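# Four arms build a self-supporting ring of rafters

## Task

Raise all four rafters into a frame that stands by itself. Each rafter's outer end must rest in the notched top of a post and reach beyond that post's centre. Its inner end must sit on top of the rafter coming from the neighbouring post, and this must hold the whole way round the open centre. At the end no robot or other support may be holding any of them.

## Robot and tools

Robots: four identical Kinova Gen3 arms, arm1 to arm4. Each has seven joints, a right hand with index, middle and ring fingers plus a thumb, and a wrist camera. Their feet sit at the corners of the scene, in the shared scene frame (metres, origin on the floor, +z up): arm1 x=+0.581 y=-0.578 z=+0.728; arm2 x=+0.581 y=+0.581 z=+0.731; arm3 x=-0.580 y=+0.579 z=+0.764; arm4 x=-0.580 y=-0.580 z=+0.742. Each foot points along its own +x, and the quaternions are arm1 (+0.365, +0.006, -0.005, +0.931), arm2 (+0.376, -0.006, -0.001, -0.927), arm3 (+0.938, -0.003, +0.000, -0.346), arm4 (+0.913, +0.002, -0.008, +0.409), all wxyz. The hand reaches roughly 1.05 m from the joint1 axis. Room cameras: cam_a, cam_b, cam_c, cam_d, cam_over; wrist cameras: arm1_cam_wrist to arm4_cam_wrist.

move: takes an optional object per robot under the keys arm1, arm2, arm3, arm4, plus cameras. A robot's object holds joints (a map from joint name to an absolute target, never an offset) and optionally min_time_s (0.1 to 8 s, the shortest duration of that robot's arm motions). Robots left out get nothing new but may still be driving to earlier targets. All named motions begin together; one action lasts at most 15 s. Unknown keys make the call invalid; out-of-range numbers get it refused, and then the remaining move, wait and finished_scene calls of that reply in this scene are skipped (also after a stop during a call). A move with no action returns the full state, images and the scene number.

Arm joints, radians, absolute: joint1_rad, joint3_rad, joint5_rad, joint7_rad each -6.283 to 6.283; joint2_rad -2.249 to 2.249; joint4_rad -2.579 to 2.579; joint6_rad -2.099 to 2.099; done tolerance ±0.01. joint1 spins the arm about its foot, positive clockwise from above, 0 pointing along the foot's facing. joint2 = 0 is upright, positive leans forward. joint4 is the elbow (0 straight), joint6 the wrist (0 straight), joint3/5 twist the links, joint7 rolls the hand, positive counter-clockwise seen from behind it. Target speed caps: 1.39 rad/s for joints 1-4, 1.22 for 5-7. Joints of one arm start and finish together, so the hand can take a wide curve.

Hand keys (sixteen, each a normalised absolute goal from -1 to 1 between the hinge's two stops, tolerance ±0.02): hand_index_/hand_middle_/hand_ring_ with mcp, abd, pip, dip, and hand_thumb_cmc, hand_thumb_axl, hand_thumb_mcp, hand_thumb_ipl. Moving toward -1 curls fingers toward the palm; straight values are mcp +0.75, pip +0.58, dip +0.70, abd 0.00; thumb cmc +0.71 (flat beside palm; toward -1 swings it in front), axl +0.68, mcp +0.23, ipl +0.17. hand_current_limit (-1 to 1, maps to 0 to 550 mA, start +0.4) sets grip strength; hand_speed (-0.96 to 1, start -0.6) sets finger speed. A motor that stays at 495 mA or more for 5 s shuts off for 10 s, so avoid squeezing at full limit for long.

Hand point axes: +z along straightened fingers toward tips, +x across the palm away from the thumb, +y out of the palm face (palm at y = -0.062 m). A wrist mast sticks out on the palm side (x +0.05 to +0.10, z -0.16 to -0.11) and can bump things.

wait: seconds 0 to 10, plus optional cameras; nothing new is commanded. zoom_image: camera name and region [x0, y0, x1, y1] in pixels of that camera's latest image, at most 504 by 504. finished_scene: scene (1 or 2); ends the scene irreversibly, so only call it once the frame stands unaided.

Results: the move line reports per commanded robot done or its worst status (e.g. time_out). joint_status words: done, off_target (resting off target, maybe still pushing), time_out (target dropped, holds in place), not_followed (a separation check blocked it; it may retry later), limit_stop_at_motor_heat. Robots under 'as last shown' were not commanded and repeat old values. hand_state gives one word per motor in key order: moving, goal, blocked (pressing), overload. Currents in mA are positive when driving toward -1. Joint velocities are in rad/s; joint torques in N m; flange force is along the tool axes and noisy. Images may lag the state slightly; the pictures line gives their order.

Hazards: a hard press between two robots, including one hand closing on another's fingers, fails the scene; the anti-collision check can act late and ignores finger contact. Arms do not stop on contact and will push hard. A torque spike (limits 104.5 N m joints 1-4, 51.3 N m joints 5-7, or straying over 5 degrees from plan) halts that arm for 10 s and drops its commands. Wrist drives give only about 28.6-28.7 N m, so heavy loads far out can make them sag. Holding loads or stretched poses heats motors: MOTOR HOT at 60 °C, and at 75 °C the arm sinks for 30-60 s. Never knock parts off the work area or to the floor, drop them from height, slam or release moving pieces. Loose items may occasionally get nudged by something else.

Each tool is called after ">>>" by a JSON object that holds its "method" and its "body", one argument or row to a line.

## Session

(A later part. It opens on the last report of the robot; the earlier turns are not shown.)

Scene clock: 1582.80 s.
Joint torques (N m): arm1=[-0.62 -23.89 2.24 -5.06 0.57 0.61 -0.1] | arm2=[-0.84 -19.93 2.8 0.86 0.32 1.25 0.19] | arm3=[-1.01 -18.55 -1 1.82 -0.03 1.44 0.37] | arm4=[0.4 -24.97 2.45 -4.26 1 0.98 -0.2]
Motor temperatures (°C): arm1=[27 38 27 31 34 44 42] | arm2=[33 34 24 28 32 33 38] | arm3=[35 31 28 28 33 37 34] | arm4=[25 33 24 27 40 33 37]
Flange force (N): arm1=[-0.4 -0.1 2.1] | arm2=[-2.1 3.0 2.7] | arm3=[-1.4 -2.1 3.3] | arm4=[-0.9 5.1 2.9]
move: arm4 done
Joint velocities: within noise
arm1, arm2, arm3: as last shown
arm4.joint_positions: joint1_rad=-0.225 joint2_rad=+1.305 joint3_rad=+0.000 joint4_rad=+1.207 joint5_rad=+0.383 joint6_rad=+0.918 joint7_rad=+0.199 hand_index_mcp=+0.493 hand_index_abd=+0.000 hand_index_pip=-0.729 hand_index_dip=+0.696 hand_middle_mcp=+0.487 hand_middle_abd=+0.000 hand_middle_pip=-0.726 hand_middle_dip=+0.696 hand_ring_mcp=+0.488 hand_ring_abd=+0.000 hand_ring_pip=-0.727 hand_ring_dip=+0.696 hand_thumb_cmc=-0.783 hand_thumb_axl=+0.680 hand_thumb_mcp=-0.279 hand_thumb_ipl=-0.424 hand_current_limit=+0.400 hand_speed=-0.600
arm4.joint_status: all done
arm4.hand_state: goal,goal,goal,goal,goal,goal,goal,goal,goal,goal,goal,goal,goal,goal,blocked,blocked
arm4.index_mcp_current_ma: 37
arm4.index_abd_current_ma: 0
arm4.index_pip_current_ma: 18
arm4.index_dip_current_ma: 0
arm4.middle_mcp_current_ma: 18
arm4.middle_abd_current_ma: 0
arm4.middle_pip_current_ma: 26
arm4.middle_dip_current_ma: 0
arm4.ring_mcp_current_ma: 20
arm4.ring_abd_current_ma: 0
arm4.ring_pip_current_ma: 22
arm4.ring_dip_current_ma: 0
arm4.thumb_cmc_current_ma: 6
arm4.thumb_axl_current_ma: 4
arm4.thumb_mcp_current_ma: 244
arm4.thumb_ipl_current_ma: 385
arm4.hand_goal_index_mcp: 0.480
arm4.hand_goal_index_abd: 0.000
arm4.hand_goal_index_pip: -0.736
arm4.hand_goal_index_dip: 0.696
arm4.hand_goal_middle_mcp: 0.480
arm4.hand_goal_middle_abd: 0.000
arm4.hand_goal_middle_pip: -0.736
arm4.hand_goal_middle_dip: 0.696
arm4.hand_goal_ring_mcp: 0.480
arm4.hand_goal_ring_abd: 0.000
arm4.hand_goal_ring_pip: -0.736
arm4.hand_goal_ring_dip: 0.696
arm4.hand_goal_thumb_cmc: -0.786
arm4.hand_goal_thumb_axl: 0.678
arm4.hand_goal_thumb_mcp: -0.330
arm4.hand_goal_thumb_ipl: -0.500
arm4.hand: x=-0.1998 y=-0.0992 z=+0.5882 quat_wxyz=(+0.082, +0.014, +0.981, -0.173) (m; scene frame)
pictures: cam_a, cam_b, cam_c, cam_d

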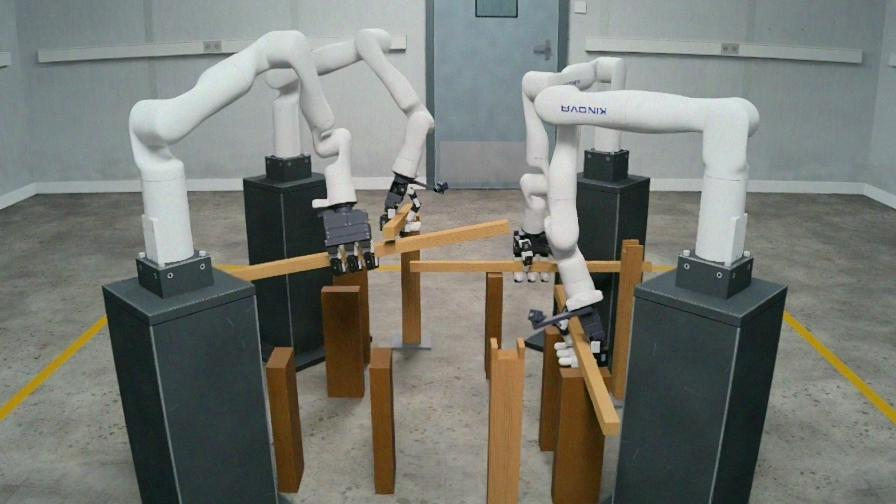

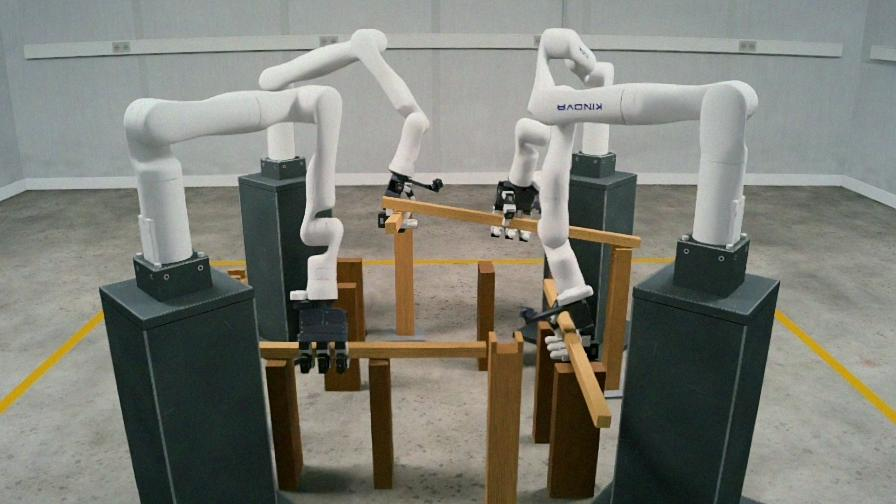

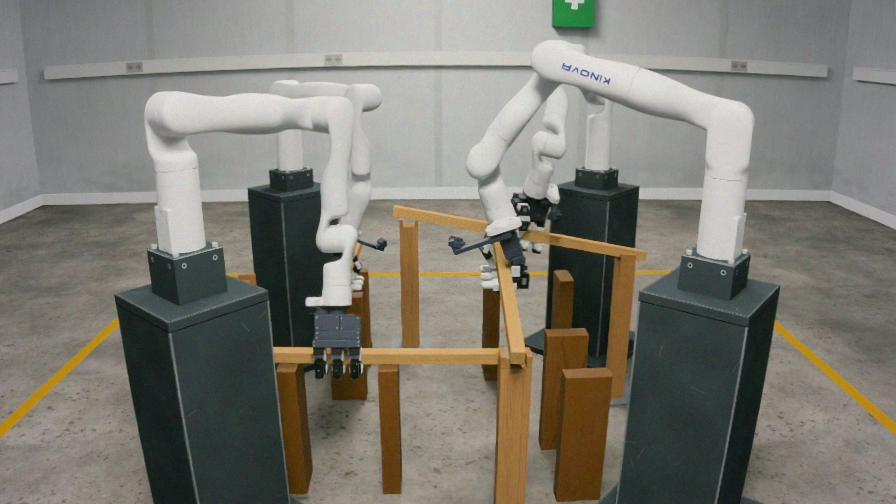

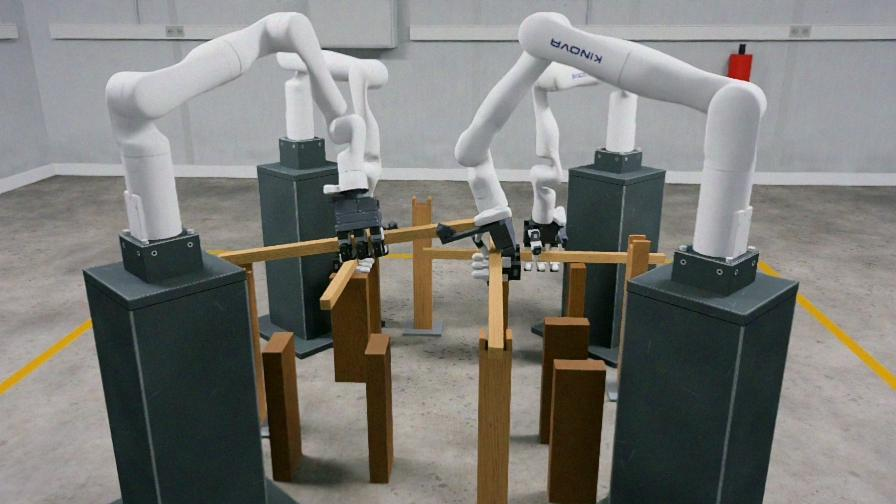

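>>> {"method": "move", "body": {
  "arm4": {"joints":{"joint1_rad":-0.2247,"joint2_rad":1.3296,"joint4_rad":1.1929,"joint5_rad":0.3857,"joint6_rad":0.9082,"joint7_rad":0.1942},"min_time_s":2},
  "cameras": ["cam_a","cam_b","cam_c","cam_d"]
}}

>>> {"method": "zoom_image", "body": {
  "camera": "cam_c",
  "region": [480, 310, 560, 390]
}}

>>> {"method": "zoom_image", "body": {
  "camera": "cam_a",
  "region": [360, 190, 440, 270]
}}

>>> {"method": "zoom_image", "body": {
  "camera": "cam_b",
  "region": [360, 170, 440, 250]
}}

Scene clock: 1596.30 s.
Joint torques (N m): arm1=[-0.51 -24.17 2.44 -4.99 0.62 0.7 -0.14] | arm2=[-0.89 -19.92 2.75 0.85 0.34 1.26 0.19] | arm3=[-0.99 -18.55 -0.89 1.94 -0.05 1.33 0.36] | arm4=[0.2 -24.48 2 -3.88 0.77 0.97 -0.08]
Motor temperatures (°C): arm1=[27 38 27 31 34 44 42] | arm2=[33 34 24 28 32 33 38] | arm3=[35 31 28 28 33 37 34] | arm4=[25 33 24 27 40 33 37]
Flange force (N): arm1=[-0.5 0.7 2.6] | arm2=[-2.2 2.8 2.7] | arm3=[-2.0 -1.3 3.4] | arm4=[-1.5 5.1 2.4]
move: arm4 done
Joint velocities: within noise
arm1, arm2, arm3: as last shown
arm1.joint_positions: joint1_rad=-0.287 joint2_rad=+1.269 joint3_rad=+0.000 joint4_rad=+1.265 joint5_rad=+0.405 joint6_rad=+0.900 joint7_rad=+0.128 hand_index_mcp=+0.490 hand_index_abd=+0.000 hand_index_pip=-0.727 hand_index_dip=+0.696 hand_middle_mcp=+0.487 hand_middle_abd=+0.000 hand_middle_pip=-0.728 hand_middle_dip=+0.696 hand_ring_mcp=+0.486 hand_ring_abd=+0.002 hand_ring_pip=-0.727 hand_ring_dip=+0.696 hand_thumb_cmc=-0.783 hand_thumb_axl=+0.681 hand_thumb_mcp=-0.279 hand_thumb_ipl=-0.429 hand_current_limit=+0.400 hand_speed=-0.600
arm4.joint_positions: joint1_rad=-0.225 joint2_rad=+1.330 joint3_rad=+0.000 joint4_rad=+1.193 joint5_rad=+0.386 joint6_rad=+0.908 joint7_rad=+0.194 hand_index_mcp=+0.493 hand_index_abd=+0.000 hand_index_pip=-0.729 hand_index_dip=+0.696 hand_middle_mcp=+0.487 hand_middle_abd=+0.000 hand_middle_pip=-0.728 hand_middle_dip=+0.696 hand_ring_mcp=+0.489 hand_ring_abd=+0.001 hand_ring_pip=-0.727 hand_ring_dip=+0.696 hand_thumb_cmc=-0.783 hand_thumb_axl=+0.679 hand_thumb_mcp=-0.279 hand_thumb_ipl=-0.426 hand_current_limit=+0.400 hand_speed=-0.600
arm4.joint_status: all done
arm4.hand_state: goal,goal,goal,goal,goal,goal,goal,goal,goal,goal,goal,goal,goal,goal,blocked,blocked
arm4.index_mcp_current_ma: 37
arm4.index_abd_current_ma: 0
arm4.index_pip_current_ma: 18
arm4.index_dip_current_ma: 0
arm4.middle_mcp_current_ma: 18
arm4.middle_abd_current_ma: 0
arm4.middle_pip_current_ma: 22
arm4.middle_dip_current_ma: 0
arm4.ring_mcp_current_ma: 26
arm4.ring_abd_current_ma: 2
arm4.ring_pip_current_ma: 22
arm4.ring_dip_current_ma: 0
arm4.thumb_cmc_current_ma: 6
arm4.thumb_axl_current_ma: 3
arm4.thumb_mcp_current_ma: 248
arm4.thumb_ipl_current_ma: 385
arm4.hand_goal_index_mcp: 0.480
arm4.hand_goal_index_abd: 0.000
arm4.hand_goal_index_pip: -0.736
arm4.hand_goal_index_dip: 0.696
arm4.hand_goal_middle_mcp: 0.480
arm4.hand_goal_middle_abd: 0.000
arm4.hand_goal_middle_pip: -0.736
arm4.hand_goal_middle_dip: 0.696
arm4.hand_goal_ring_mcp: 0.480
arm4.hand_goal_ring_abd: 0.000
arm4.hand_goal_ring_pip: -0.736
arm4.hand_goal_ring_dip: 0.696
arm4.hand_goal_thumb_cmc: -0.786
arm4.hand_goal_thumb_axl: 0.678
arm4.hand_goal_thumb_mcp: -0.330
arm4.hand_goal_thumb_ipl: -0.500
arm4.hand: x=-0.1999 y=-0.0992 z=+0.5763 quat_wxyz=(+0.082, +0.014, +0.981, -0.173) (m; scene frame)
pictures: cam_a, cam_b, cam_c, cam_d

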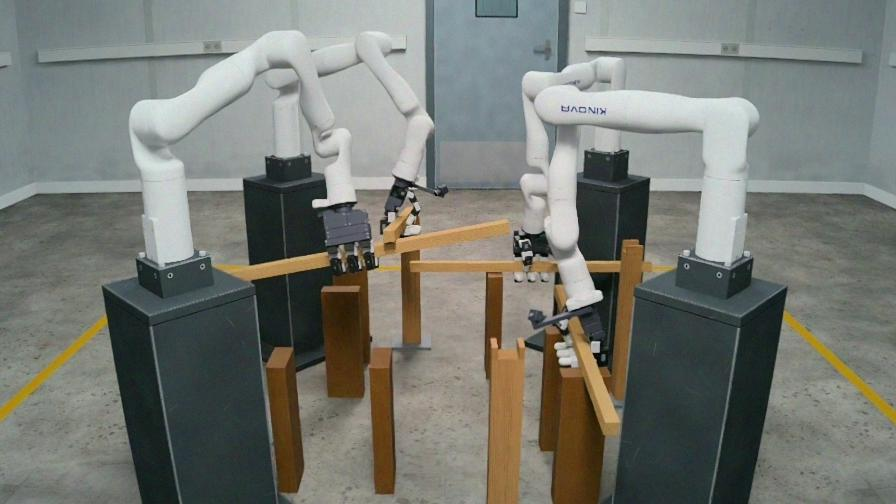

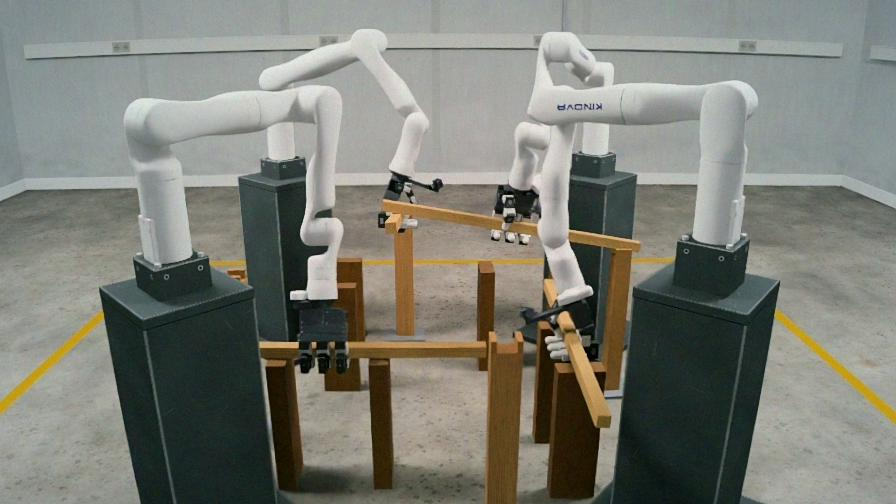

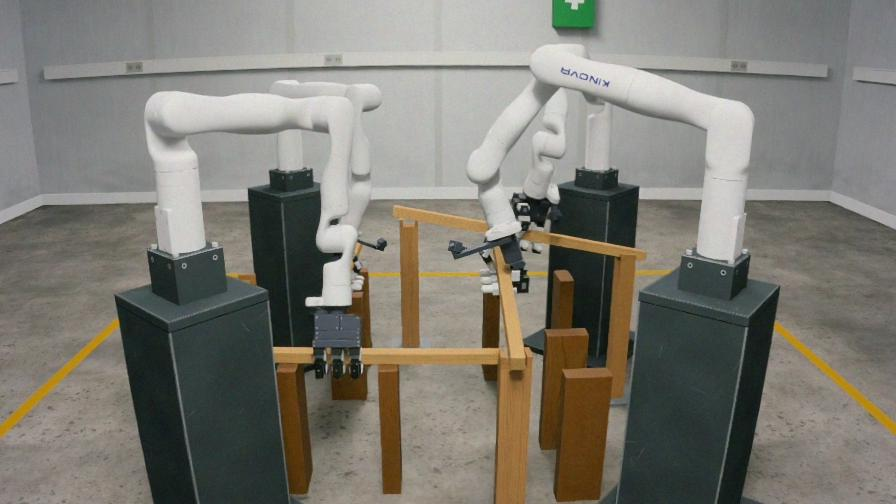

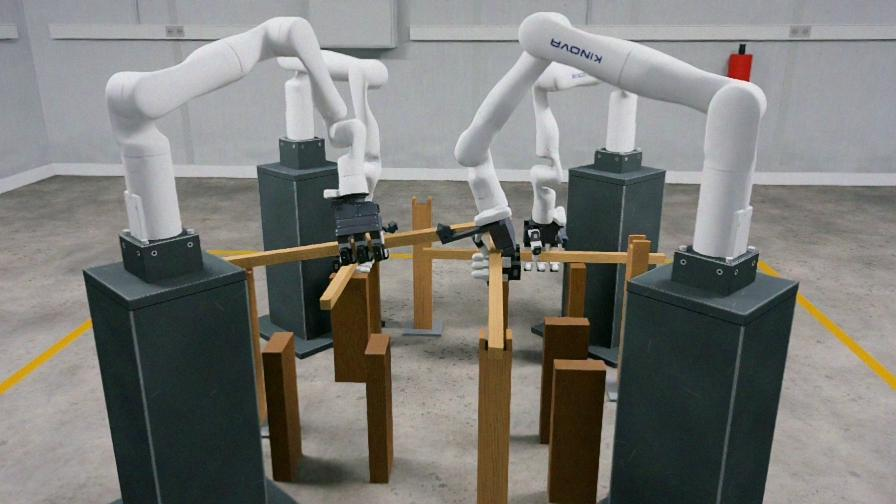

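Scaled by 6.300 from the camera's 896x504 image, which has a finer 1280x720 frame.

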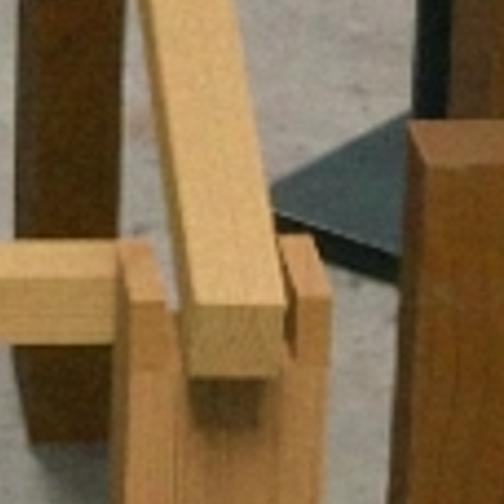

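Scaled by 6.300 from the camera's 896x504 image, which has a finer 1280x720 frame.

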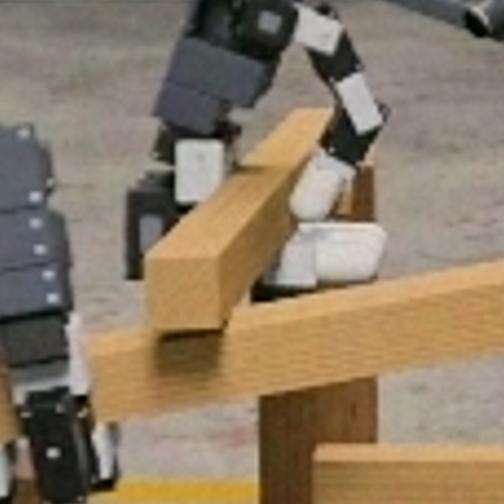

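Scaled by 6.300 from the camera's 896x504 image, which has a finer 1280x720 frame.

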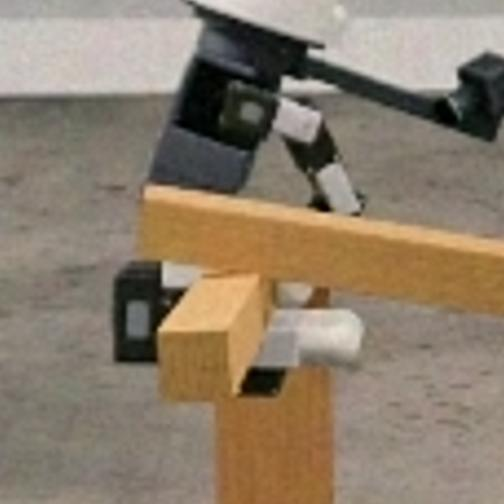

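>>> {"method": "move", "body": {
  "arm4": {"joints":{"hand_thumb_ipl":0.168,"hand_thumb_mcp":0.226}},
  "cameras": []
}}

>>> {"method": "move", "body": {
  "arm4": {"joints":{"hand_index_pip":0.577,"hand_middle_pip":0.577,"hand_ring_pip":0.577,"hand_speed":-0.85}},
  "cameras": ["cam_a","cam_c","cam_d","arm4_cam_wrist"]
}}

>>> {"method": "zoom_image", "body": {
  "camera": "cam_c",
  "region": [480, 310, 560, 390]
}}

>>> {"method": "zoom_image", "body": {
  "camera": "cam_a",
  "region": [360, 190, 440, 270]
}}

Scene clock: 1620.23 s.
Joint torques (N m): arm1=[-0.62 -24.11 2.3 -5.1 0.62 0.59 -0.08] | arm2=[-0.86 -19.91 2.76 0.9 0.33 1.26 0.18] | arm3=[-0.94 -18.42 -0.91 1.9 -0.07 1.39 0.34] | arm4=[0.37 -24.83 2.34 -4.06 0.86 0.94 -0.15]
Motor temperatures (°C): arm1=[27 39 27 31 34 44 42] | arm2=[33 34 24 28 32 33 38] | arm3=[35 31 28 28 33 37 34] | arm4=[25 33 24 28 40 33 37]
Flange force (N): arm1=[-0.4 0.3 2.4] | arm2=[-2.2 3.0 2.7] | arm3=[-1.7 -1.7 3.1] | arm4=[-1.1 5.3 2.7]
move: arm4 done
Joint velocities: within noise
arm1.joint_positions: joint1_rad=-0.287 joint2_rad=+1.269 joint3_rad=+0.000 joint4_rad=+1.265 joint5_rad=+0.405 joint6_rad=+0.900 joint7_rad=+0.128 hand_index_mcp=+0.490 hand_index_abd=+0.000 hand_index_pip=-0.727 hand_index_dip=+0.696 hand_middle_mcp=+0.487 hand_middle_abd=+0.000 hand_middle_pip=-0.728 hand_middle_dip=+0.696 hand_ring_mcp=+0.486 hand_ring_abd=+0.002 hand_ring_pip=-0.727 hand_ring_dip=+0.696 hand_thumb_cmc=-0.783 hand_thumb_axl=+0.681 hand_thumb_mcp=-0.279 hand_thumb_ipl=-0.430 hand_current_limit=+0.400 hand_speed=-0.600
arm1.joint_status: not commanded
arm1.hand_state: goal,goal,goal,goal,goal,goal,goal,goal,goal,goal,goal,goal,goal,goal,blocked,blocked
arm1.index_mcp_current_ma: 3
arm1.index_abd_current_ma: 0
arm1.index_pip_current_ma: 2
arm1.index_dip_current_ma: 0
arm1.middle_mcp_current_ma: 2
arm1.middle_abd_current_ma: 0
arm1.middle_pip_current_ma: 2
arm1.middle_dip_current_ma: 0
arm1.ring_mcp_current_ma: 1
arm1.ring_abd_current_ma: 0
arm1.ring_pip_current_ma: 2
arm1.ring_dip_current_ma: 0
arm1.thumb_cmc_current_ma: 0
arm1.thumb_axl_current_ma: 0
arm1.thumb_mcp_current_ma: 79
arm1.thumb_ipl_current_ma: 156
arm1.hand_goal_index_mcp: 0.480
arm1.hand_goal_index_abd: 0.000
arm1.hand_goal_index_pip: -0.736
arm1.hand_goal_index_dip: 0.696
arm1.hand_goal_middle_mcp: 0.480
arm1.hand_goal_middle_abd: 0.000
arm1.hand_goal_middle_pip: -0.736
arm1.hand_goal_middle_dip: 0.696
arm1.hand_goal_ring_mcp: 0.480
arm1.hand_goal_ring_abd: 0.000
arm1.hand_goal_ring_pip: -0.736
arm1.hand_goal_ring_dip: 0.696
arm1.hand_goal_thumb_cmc: -0.786
arm1.hand_goal_thumb_axl: 0.678
arm1.hand_goal_thumb_mcp: -0.330
arm1.hand_goal_thumb_ipl: -0.500
arm1.hand: x=+0.0960 y=-0.2164 z=+0.5855 quat_wxyz=(+0.191, -0.681, +0.705, -0.053) (m; scene frame)
arm2, arm3: as last shown
arm4.joint_positions: joint1_rad=-0.225 joint2_rad=+1.330 joint3_rad=+0.000 joint4_rad=+1.193 joint5_rad=+0.386 joint6_rad=+0.908 joint7_rad=+0.194 hand_index_mcp=+0.486 hand_index_abd=+0.000 hand_index_pip=-0.729 hand_index_dip=+0.696 hand_middle_mcp=+0.486 hand_middle_abd=+0.000 hand_middle_pip=-0.727 hand_middle_dip=+0.696 hand_ring_mcp=+0.491 hand_ring_abd=+0.003 hand_ring_pip=-0.724 hand_ring_dip=+0.696 hand_thumb_cmc=-0.784 hand_thumb_axl=+0.679 hand_thumb_mcp=+0.215 hand_thumb_ipl=+0.164 hand_current_limit=+0.400 hand_speed=-0.600
arm4.joint_status: all done
arm4.hand_state: goal,goal,goal,goal,goal,goal,goal,goal,goal,goal,goal,goal,goal,goal,goal,goal
arm4.index_mcp_current_ma: 16
arm4.index_abd_current_ma: 0
arm4.index_pip_current_ma: 18
arm4.index_dip_current_ma: 0
arm4.middle_mcp_current_ma: 17
arm4.middle_abd_current_ma: 0
arm4.middle_pip_current_ma: 23
arm4.middle_dip_current_ma: 0
arm4.ring_mcp_current_ma: 31
arm4.ring_abd_current_ma: 6
arm4.ring_pip_current_ma: 33
arm4.ring_dip_current_ma: 0
arm4.thumb_cmc_current_ma: 3
arm4.thumb_axl_current_ma: 3
arm4.thumb_mcp_current_ma: -38
arm4.thumb_ipl_current_ma: -14
arm4.hand_goal_index_mcp: 0.480
arm4.hand_goal_index_abd: 0.000
arm4.hand_goal_index_pip: -0.736
arm4.hand_goal_index_dip: 0.696
arm4.hand_goal_middle_mcp: 0.480
arm4.hand_goal_middle_abd: 0.000
arm4.hand_goal_middle_pip: -0.736
arm4.hand_goal_middle_dip: 0.696
arm4.hand_goal_ring_mcp: 0.480
arm4.hand_goal_ring_abd: 0.000
arm4.hand_goal_ring_pip: -0.736
arm4.hand_goal_ring_dip: 0.696
arm4.hand_goal_thumb_cmc: -0.786
arm4.hand_goal_thumb_axl: 0.678
arm4.hand_goal_thumb_mcp: 0.226
arm4.hand_goal_thumb_ipl: 0.168
arm4.hand: x=-0.1999 y=-0.0992 z=+0.5762 quat_wxyz=(+0.082, +0.014, +0.981, -0.173) (m; scene frame)
pictures: none
No camera images: "cameras" was empty.

Scene clock: 1623.17 s.
Joint torques (N m): arm1=[-0.76 -25.03 2.46 -5.39 0.76 0.63 -0.14] | arm2=[-0.89 -19.93 2.76 0.86 0.33 1.26 0.2] | arm3=[-1.01 -18.4 -1.03 1.92 -0.05 1.39 0.38] | arm4=[0.29 -23.16 2.13 -3.76 0.85 0.7 -0.16]
Motor temperatures (°C): arm1=[27 39 27 31 34 44 42] | arm2=[33 34 24 28 32 33 38] | arm3=[35 31 28 28 33 37 34] | arm4=[25 33 24 28 40 33 37]
Flange force (N): arm1=[-0.4 0.8 3.9] | arm2=[-2.2 2.9 2.7] | arm3=[-1.7 -1.9 3.2] | arm4=[-1.5 3.9 -0.3]
move: arm4 done
Joint velocities: within noise
arm1, arm2, arm3: as last shown
arm1.joint_positions: joint1_rad=-0.287 joint2_rad=+1.269 joint3_rad=+0.000 joint4_rad=+1.265 joint5_rad=+0.405 joint6_rad=+0.900 joint7_rad=+0.128 hand_index_mcp=+0.498 hand_index_abd=-0.004 hand_index_pip=-0.727 hand_index_dip=+0.696 hand_middle_mcp=+0.489 hand_middle_abd=+0.000 hand_middle_pip=-0.729 hand_middle_dip=+0.696 hand_ring_mcp=+0.485 hand_ring_abd=+0.002 hand_ring_pip=-0.728 hand_ring_dip=+0.696 hand_thumb_cmc=-0.783 hand_thumb_axl=+0.683 hand_thumb_mcp=-0.279 hand_thumb_ipl=-0.432 hand_current_limit=+0.400 hand_speed=-0.600
arm1.index_mcp_current_ma: 8
arm1.middle_pip_current_ma: 1
arm1.thumb_axl_current_ma: 1
arm1.thumb_ipl_current_ma: 147
arm4.joint_positions: joint1_rad=-0.225 joint2_rad=+1.330 joint3_rad=+0.000 joint4_rad=+1.193 joint5_rad=+0.386 joint6_rad=+0.908 joint7_rad=+0.194 hand_index_mcp=+0.483 hand_index_abd=+0.000 hand_index_pip=+0.575 hand_index_dip=+0.696 hand_middle_mcp=+0.482 hand_middle_abd=+0.000 hand_middle_pip=+0.574 hand_middle_dip=+0.696 hand_ring_mcp=+0.481 hand_ring_abd=+0.002 hand_ring_pip=+0.575 hand_ring_dip=+0.696 hand_thumb_cmc=-0.784 hand_thumb_axl=+0.679 hand_thumb_mcp=+0.215 hand_thumb_ipl=+0.164 hand_current_limit=+0.400 hand_speed=-0.850
arm4.joint_status: all done
arm4.hand_state: goal,goal,goal,goal,goal,goal,goal,goal,goal,goal,goal,goal,goal,goal,goal,goal
arm4.index_mcp_current_ma: 6
arm4.index_abd_current_ma: 0
arm4.index_pip_current_ma: -7
arm4.index_dip_current_ma: 0
arm4.middle_mcp_current_ma: 3
arm4.middle_abd_current_ma: 0
arm4.middle_pip_current_ma: -8
arm4.middle_dip_current_ma: 0
arm4.ring_mcp_current_ma: 2
arm4.ring_abd_current_ma: 4
arm4.ring_pip_current_ma: -7
arm4.ring_dip_current_ma: 0
arm4.thumb_cmc_current_ma: 3
arm4.thumb_axl_current_ma: 3
arm4.thumb_mcp_current_ma: -38
arm4.thumb_ipl_current_ma: -13
arm4.hand_goal_index_mcp: 0.480
arm4.hand_goal_index_abd: 0.000
arm4.hand_goal_index_pip: 0.578
arm4.hand_goal_index_dip: 0.696
arm4.hand_goal_middle_mcp: 0.480
arm4.hand_goal_middle_abd: 0.000
arm4.hand_goal_middle_pip: 0.578
arm4.hand_goal_middle_dip: 0.696
arm4.hand_goal_ring_mcp: 0.480
arm4.hand_goal_ring_abd: 0.000
arm4.hand_goal_ring_pip: 0.578
arm4.hand_goal_ring_dip: 0.696
arm4.hand_goal_thumb_cmc: -0.786
arm4.hand_goal_thumb_axl: 0.678
arm4.hand_goal_thumb_mcp: 0.226
arm4.hand_goal_thumb_ipl: 0.168
arm4.hand: x=-0.1998 y=-0.0991 z=+0.5763 quat_wxyz=(+0.082, +0.014, +0.981, -0.173) (m; scene frame)
pictures: arm4_cam_wrist, cam_a, cam_c, cam_d

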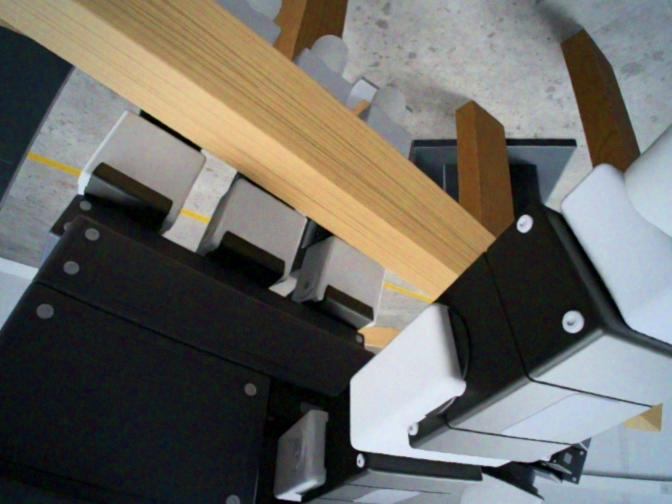

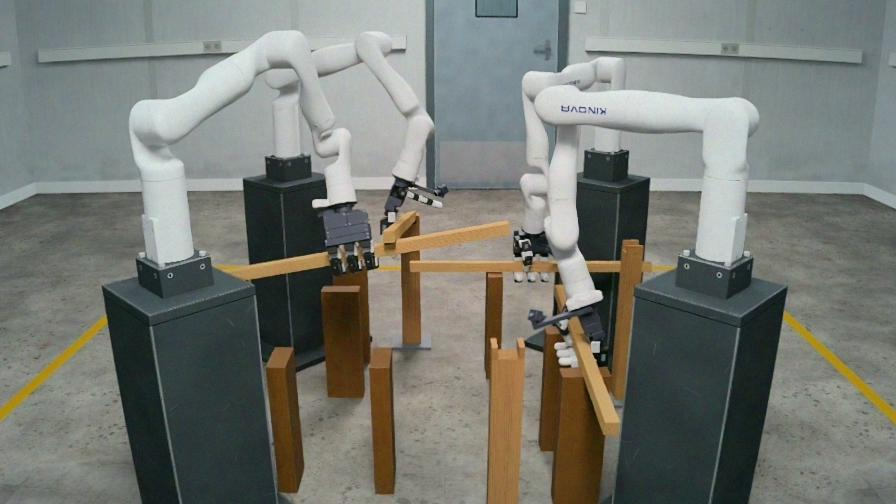

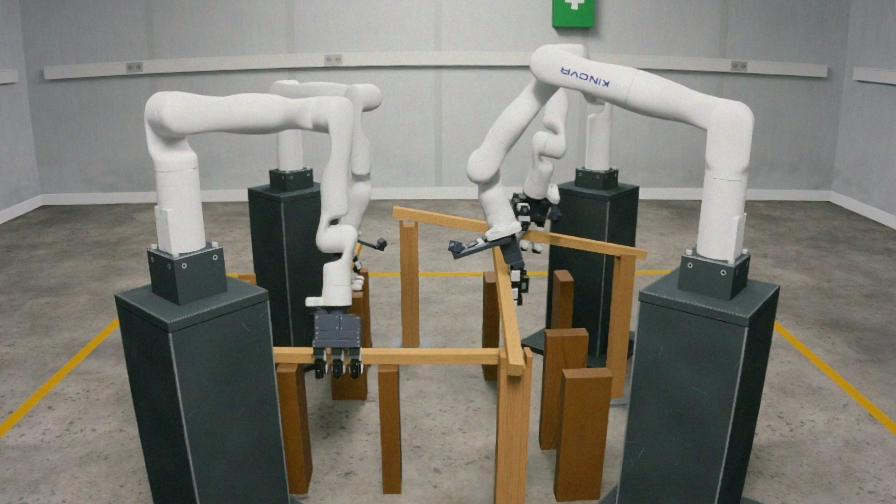

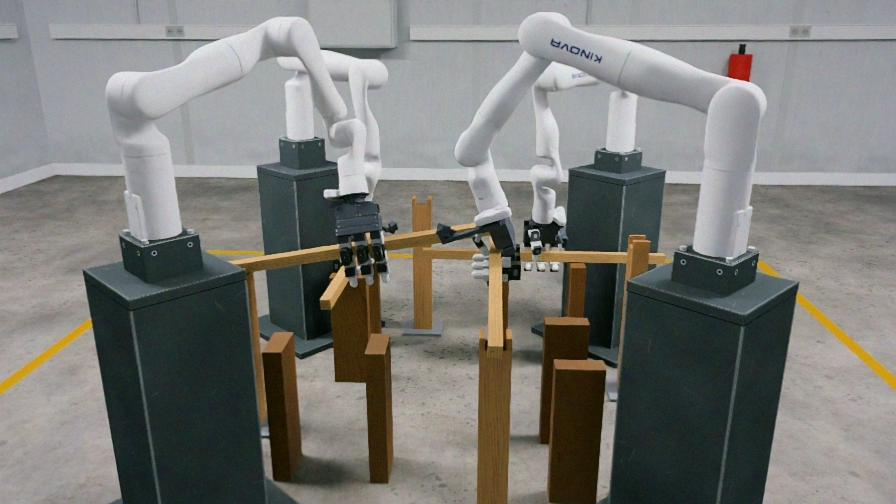

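Scaled by 6.300 from the camera's 896x504 image, which has a finer 1280x720 frame.

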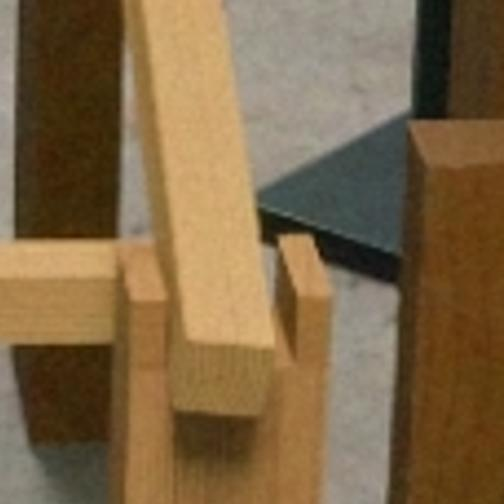

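Scaled by 6.300 from the camera's 896x504 image, which has a finer 1280x720 frame.

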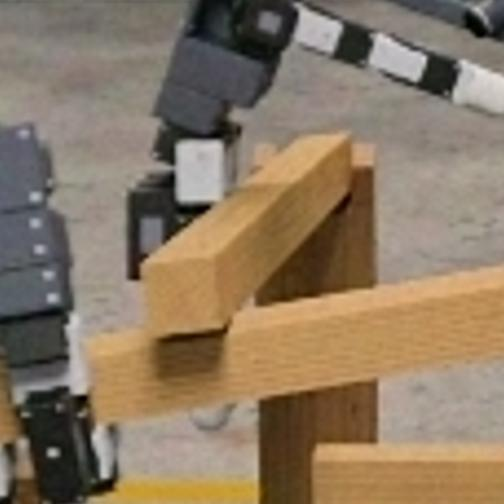

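>>> {"method": "move", "body": {
  "arm4": {"joints":{"joint1_rad":-0.2096,"joint2_rad":1.3076,"joint4_rad":1.2651,"joint5_rad":0.4078,"joint6_rad":0.8588,"joint7_rad":0.1791},"min_time_s":1.5},
  "cameras": ["cam_c"]
}}

>>> {"method": "move", "body": {
  "arm4": {"joints":{"joint1_rad":-0.2514,"joint2_rad":0.9657,"joint4_rad":1.4111,"joint5_rad":0.3409,"joint6_rad":1.0505,"joint7_rad":0.2371},"min_time_s":3},
  "cameras": ["cam_c","cam_d","cam_a"]
}}

>>> {"method": "zoom_image", "body": {
  "camera": "cam_c",
  "region": [450, 200, 580, 390]
}}

>>> {"method": "zoom_image", "body": {
  "camera": "cam_a",
  "region": [360, 190, 440, 270]
}}

Scene clock: 1671.00 s.
Joint torques (N m): arm1=[-0.66 -25.05 2.58 -5.41 0.76 0.65 -0.16] | arm2=[-0.86 -19.95 2.74 0.91 0.34 1.24 0.21] | arm3=[-1.09 -18.44 -0.96 1.88 -0.09 1.4 0.35] | arm4=[0.43 -22.61 2.16 -3.24 0.81 0.81 -0.17]
Motor temperatures (°C): arm1=[27 41 27 31 34 44 42] | arm2=[32 33 24 28 32 33 38] | arm3=[35 31 28 28 33 37 34] | arm4=[25 33 24 27 40 33 37]
Flange force (N): arm1=[-0.2 0.8 3.9] | arm2=[-2.2 3.1 2.8] | arm3=[-1.9 -1.9 3.2] | arm4=[-1.6 4.2 -0.3]
move: arm4 done
Joint velocities: within noise
arm1, arm2, arm3: as last shown
arm4.joint_positions: joint1_rad=-0.210 joint2_rad=+1.308 joint3_rad=+0.000 joint4_rad=+1.265 joint5_rad=+0.408 joint6_rad=+0.859 joint7_rad=+0.179 hand_index_mcp=+0.482 hand_index_abd=+0.000 hand_index_pip=+0.575 hand_index_dip=+0.696 hand_middle_mcp=+0.481 hand_middle_abd=+0.000 hand_middle_pip=+0.575 hand_middle_dip=+0.696 hand_ring_mcp=+0.481 hand_ring_abd=+0.002 hand_ring_pip=+0.575 hand_ring_dip=+0.696 hand_thumb_cmc=-0.784 hand_thumb_axl=+0.679 hand_thumb_mcp=+0.215 hand_thumb_ipl=+0.164 hand_current_limit=+0.400 hand_speed=-0.850
arm4.joint_status: all done
arm4.hand_state: goal,goal,goal,goal,goal,goal,goal,goal,goal,goal,goal,goal,goal,goal,goal,goal
arm4.index_mcp_current_ma: 3
arm4.index_abd_current_ma: 0
arm4.index_pip_current_ma: -7
arm4.index_dip_current_ma: 0
arm4.middle_mcp_current_ma: 3
arm4.middle_abd_current_ma: 0
arm4.middle_pip_current_ma: -8
arm4.middle_dip_current_ma: 0
arm4.ring_mcp_current_ma: 2
arm4.ring_abd_current_ma: 4
arm4.ring_pip_current_ma: -6
arm4.ring_dip_current_ma: 0
arm4.thumb_cmc_current_ma: 3
arm4.thumb_axl_current_ma: 3
arm4.thumb_mcp_current_ma: -38
arm4.thumb_ipl_current_ma: -13
arm4.hand_goal_index_mcp: 0.480
arm4.hand_goal_index_abd: 0.000
arm4.hand_goal_index_pip: 0.578
arm4.hand_goal_index_dip: 0.696
arm4.hand_goal_middle_mcp: 0.480
arm4.hand_goal_middle_abd: 0.000
arm4.hand_goal_middle_pip: 0.578
arm4.hand_goal_middle_dip: 0.696
arm4.hand_goal_ring_mcp: 0.480
arm4.hand_goal_ring_abd: 0.000
arm4.hand_goal_ring_pip: 0.578
arm4.hand_goal_ring_dip: 0.696
arm4.hand_goal_thumb_cmc: -0.786
arm4.hand_goal_thumb_axl: 0.678
arm4.hand_goal_thumb_mcp: 0.226
arm4.hand_goal_thumb_ipl: 0.168
arm4.hand: x=-0.1999 y=-0.1172 z=+0.5762 quat_wxyz=(+0.082, +0.014, +0.981, -0.173) (m; scene frame)
pictures: cam_c

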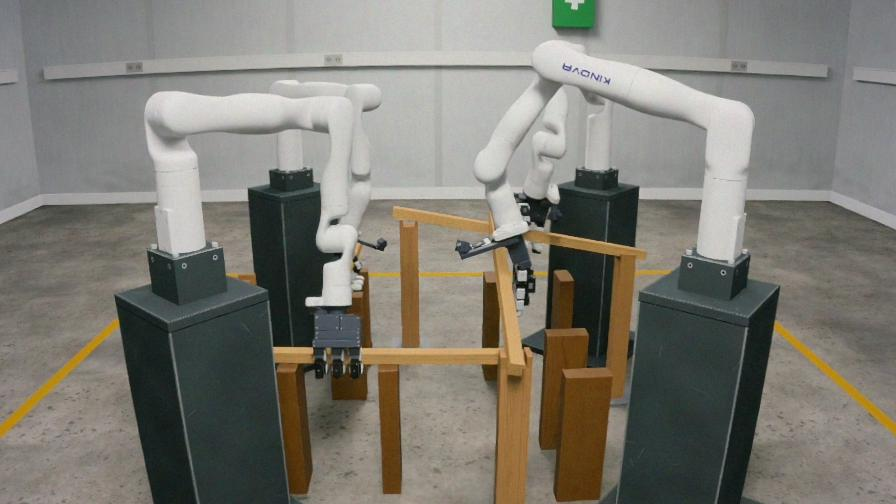

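Scene clock: 1674.30 s.
Joint torques (N m): arm1=[-0.67 -25.08 2.57 -5.41 0.74 0.65 -0.18] | arm2=[-0.89 -19.96 2.78 0.85 0.33 1.3 0.21] | arm3=[-1.08 -18.49 -0.93 1.87 -0.05 1.34 0.36] | arm4=[0.41 -20.93 1.97 -4.5 0.93 0.71 -0.22]
Motor temperatures (°C): arm1=[27 41 27 31 34 44 42] | arm2=[32 33 24 28 32 33 38] | arm3=[35 31 28 28 33 37 34] | arm4=[25 33 24 27 40 33 37]
Flange force (N): arm1=[-0.3 0.8 3.9] | arm2=[-2.1 2.8 2.8] | arm3=[-2.0 -1.6 3.2] | arm4=[-1.4 3.3 -1.5]
move: arm4 done
Joint velocities: within noise
arm1, arm2, arm3: as last shown
arm4.joint_positions: joint1_rad=-0.251 joint2_rad=+0.966 joint3_rad=+0.000 joint4_rad=+1.411 joint5_rad=+0.341 joint6_rad=+1.051 joint7_rad=+0.237 hand_index_mcp=+0.481 hand_index_abd=+0.000 hand_index_pip=+0.575 hand_index_dip=+0.696 hand_middle_mcp=+0.481 hand_middle_abd=+0.000 hand_middle_pip=+0.575 hand_middle_dip=+0.696 hand_ring_mcp=+0.481 hand_ring_abd=+0.002 hand_ring_pip=+0.575 hand_ring_dip=+0.696 hand_thumb_cmc=-0.784 hand_thumb_axl=+0.679 hand_thumb_mcp=+0.215 hand_thumb_ipl=+0.164 hand_current_limit=+0.400 hand_speed=-0.850
arm4.joint_status: all done
arm4.hand_state: goal,goal,goal,goal,goal,goal,goal,goal,goal,goal,goal,goal,goal,goal,goal,goal
arm4.index_mcp_current_ma: 3
arm4.index_abd_current_ma: 0
arm4.index_pip_current_ma: -6
arm4.index_dip_current_ma: 0
arm4.middle_mcp_current_ma: 3
arm4.middle_abd_current_ma: 0
arm4.middle_pip_current_ma: -7
arm4.middle_dip_current_ma: 0
arm4.ring_mcp_current_ma: 2
arm4.ring_abd_current_ma: 4
arm4.ring_pip_current_ma: -6
arm4.ring_dip_current_ma: 0
arm4.thumb_cmc_current_ma: 3
arm4.thumb_axl_current_ma: 3
arm4.thumb_mcp_current_ma: -38
arm4.thumb_ipl_current_ma: -13
arm4.hand_goal_index_mcp: 0.480
arm4.hand_goal_index_abd: 0.000
arm4.hand_goal_index_pip: 0.578
arm4.hand_goal_index_dip: 0.696
arm4.hand_goal_middle_mcp: 0.480
arm4.hand_goal_middle_abd: 0.000
arm4.hand_goal_middle_pip: 0.578
arm4.hand_goal_middle_dip: 0.696
arm4.hand_goal_ring_mcp: 0.480
arm4.hand_goal_ring_abd: 0.000
arm4.hand_goal_ring_pip: 0.578
arm4.hand_goal_ring_dip: 0.696
arm4.hand_goal_thumb_cmc: -0.786
arm4.hand_goal_thumb_axl: 0.678
arm4.hand_goal_thumb_mcp: 0.226
arm4.hand_goal_thumb_ipl: 0.168
arm4.hand: x=-0.2281 y=-0.1172 z=+0.7438 quat_wxyz=(+0.082, +0.015, +0.981, -0.173) (m; scene frame)
pictures: cam_a, cam_c, cam_d

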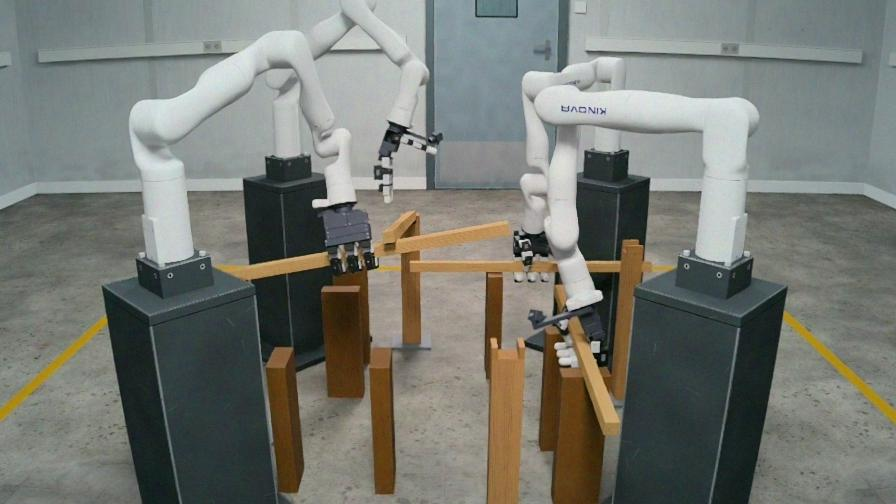

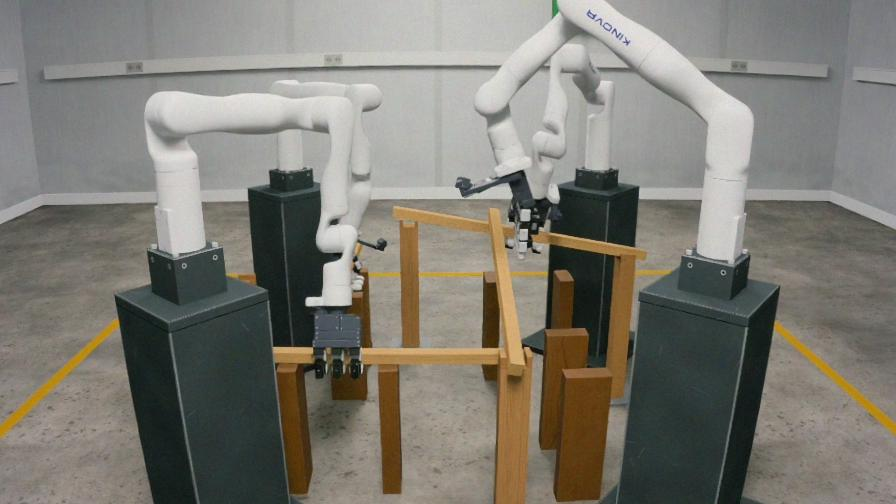

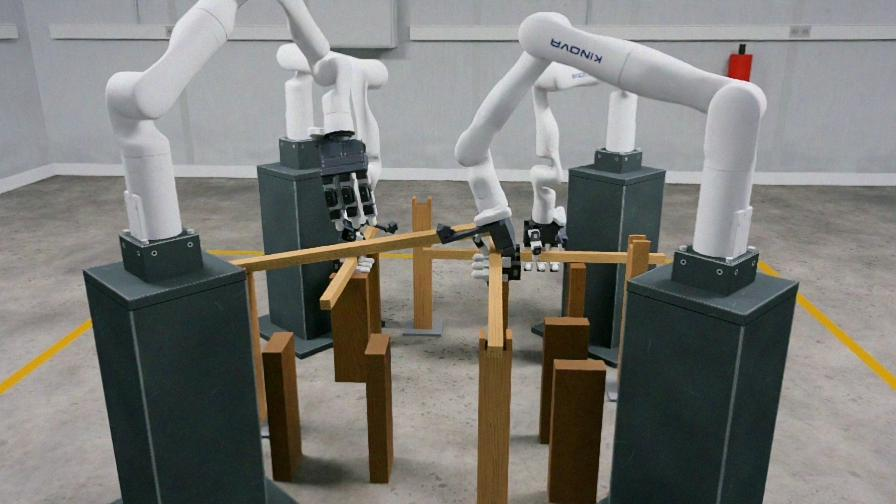

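Scaled by 2.653 from the camera's 896x504 image, which has a finer 1280x720 frame.

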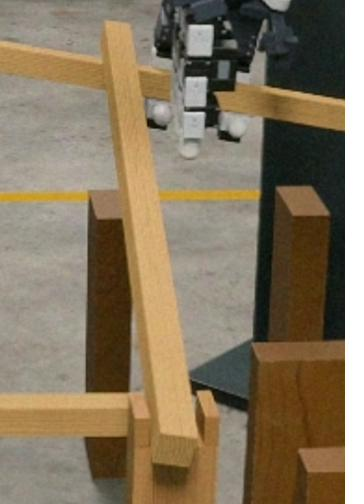

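Scaled by 6.300 from the camera's 896x504 image, which has a finer 1280x720 frame.

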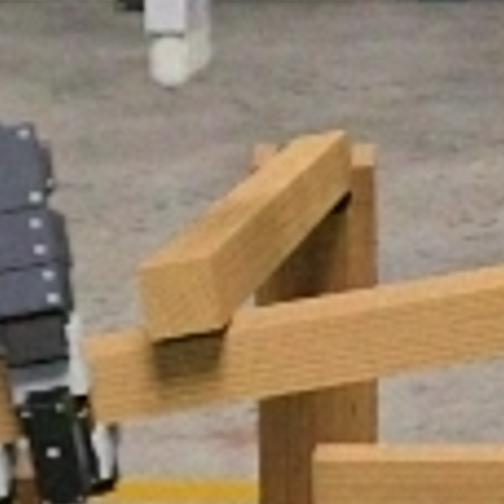

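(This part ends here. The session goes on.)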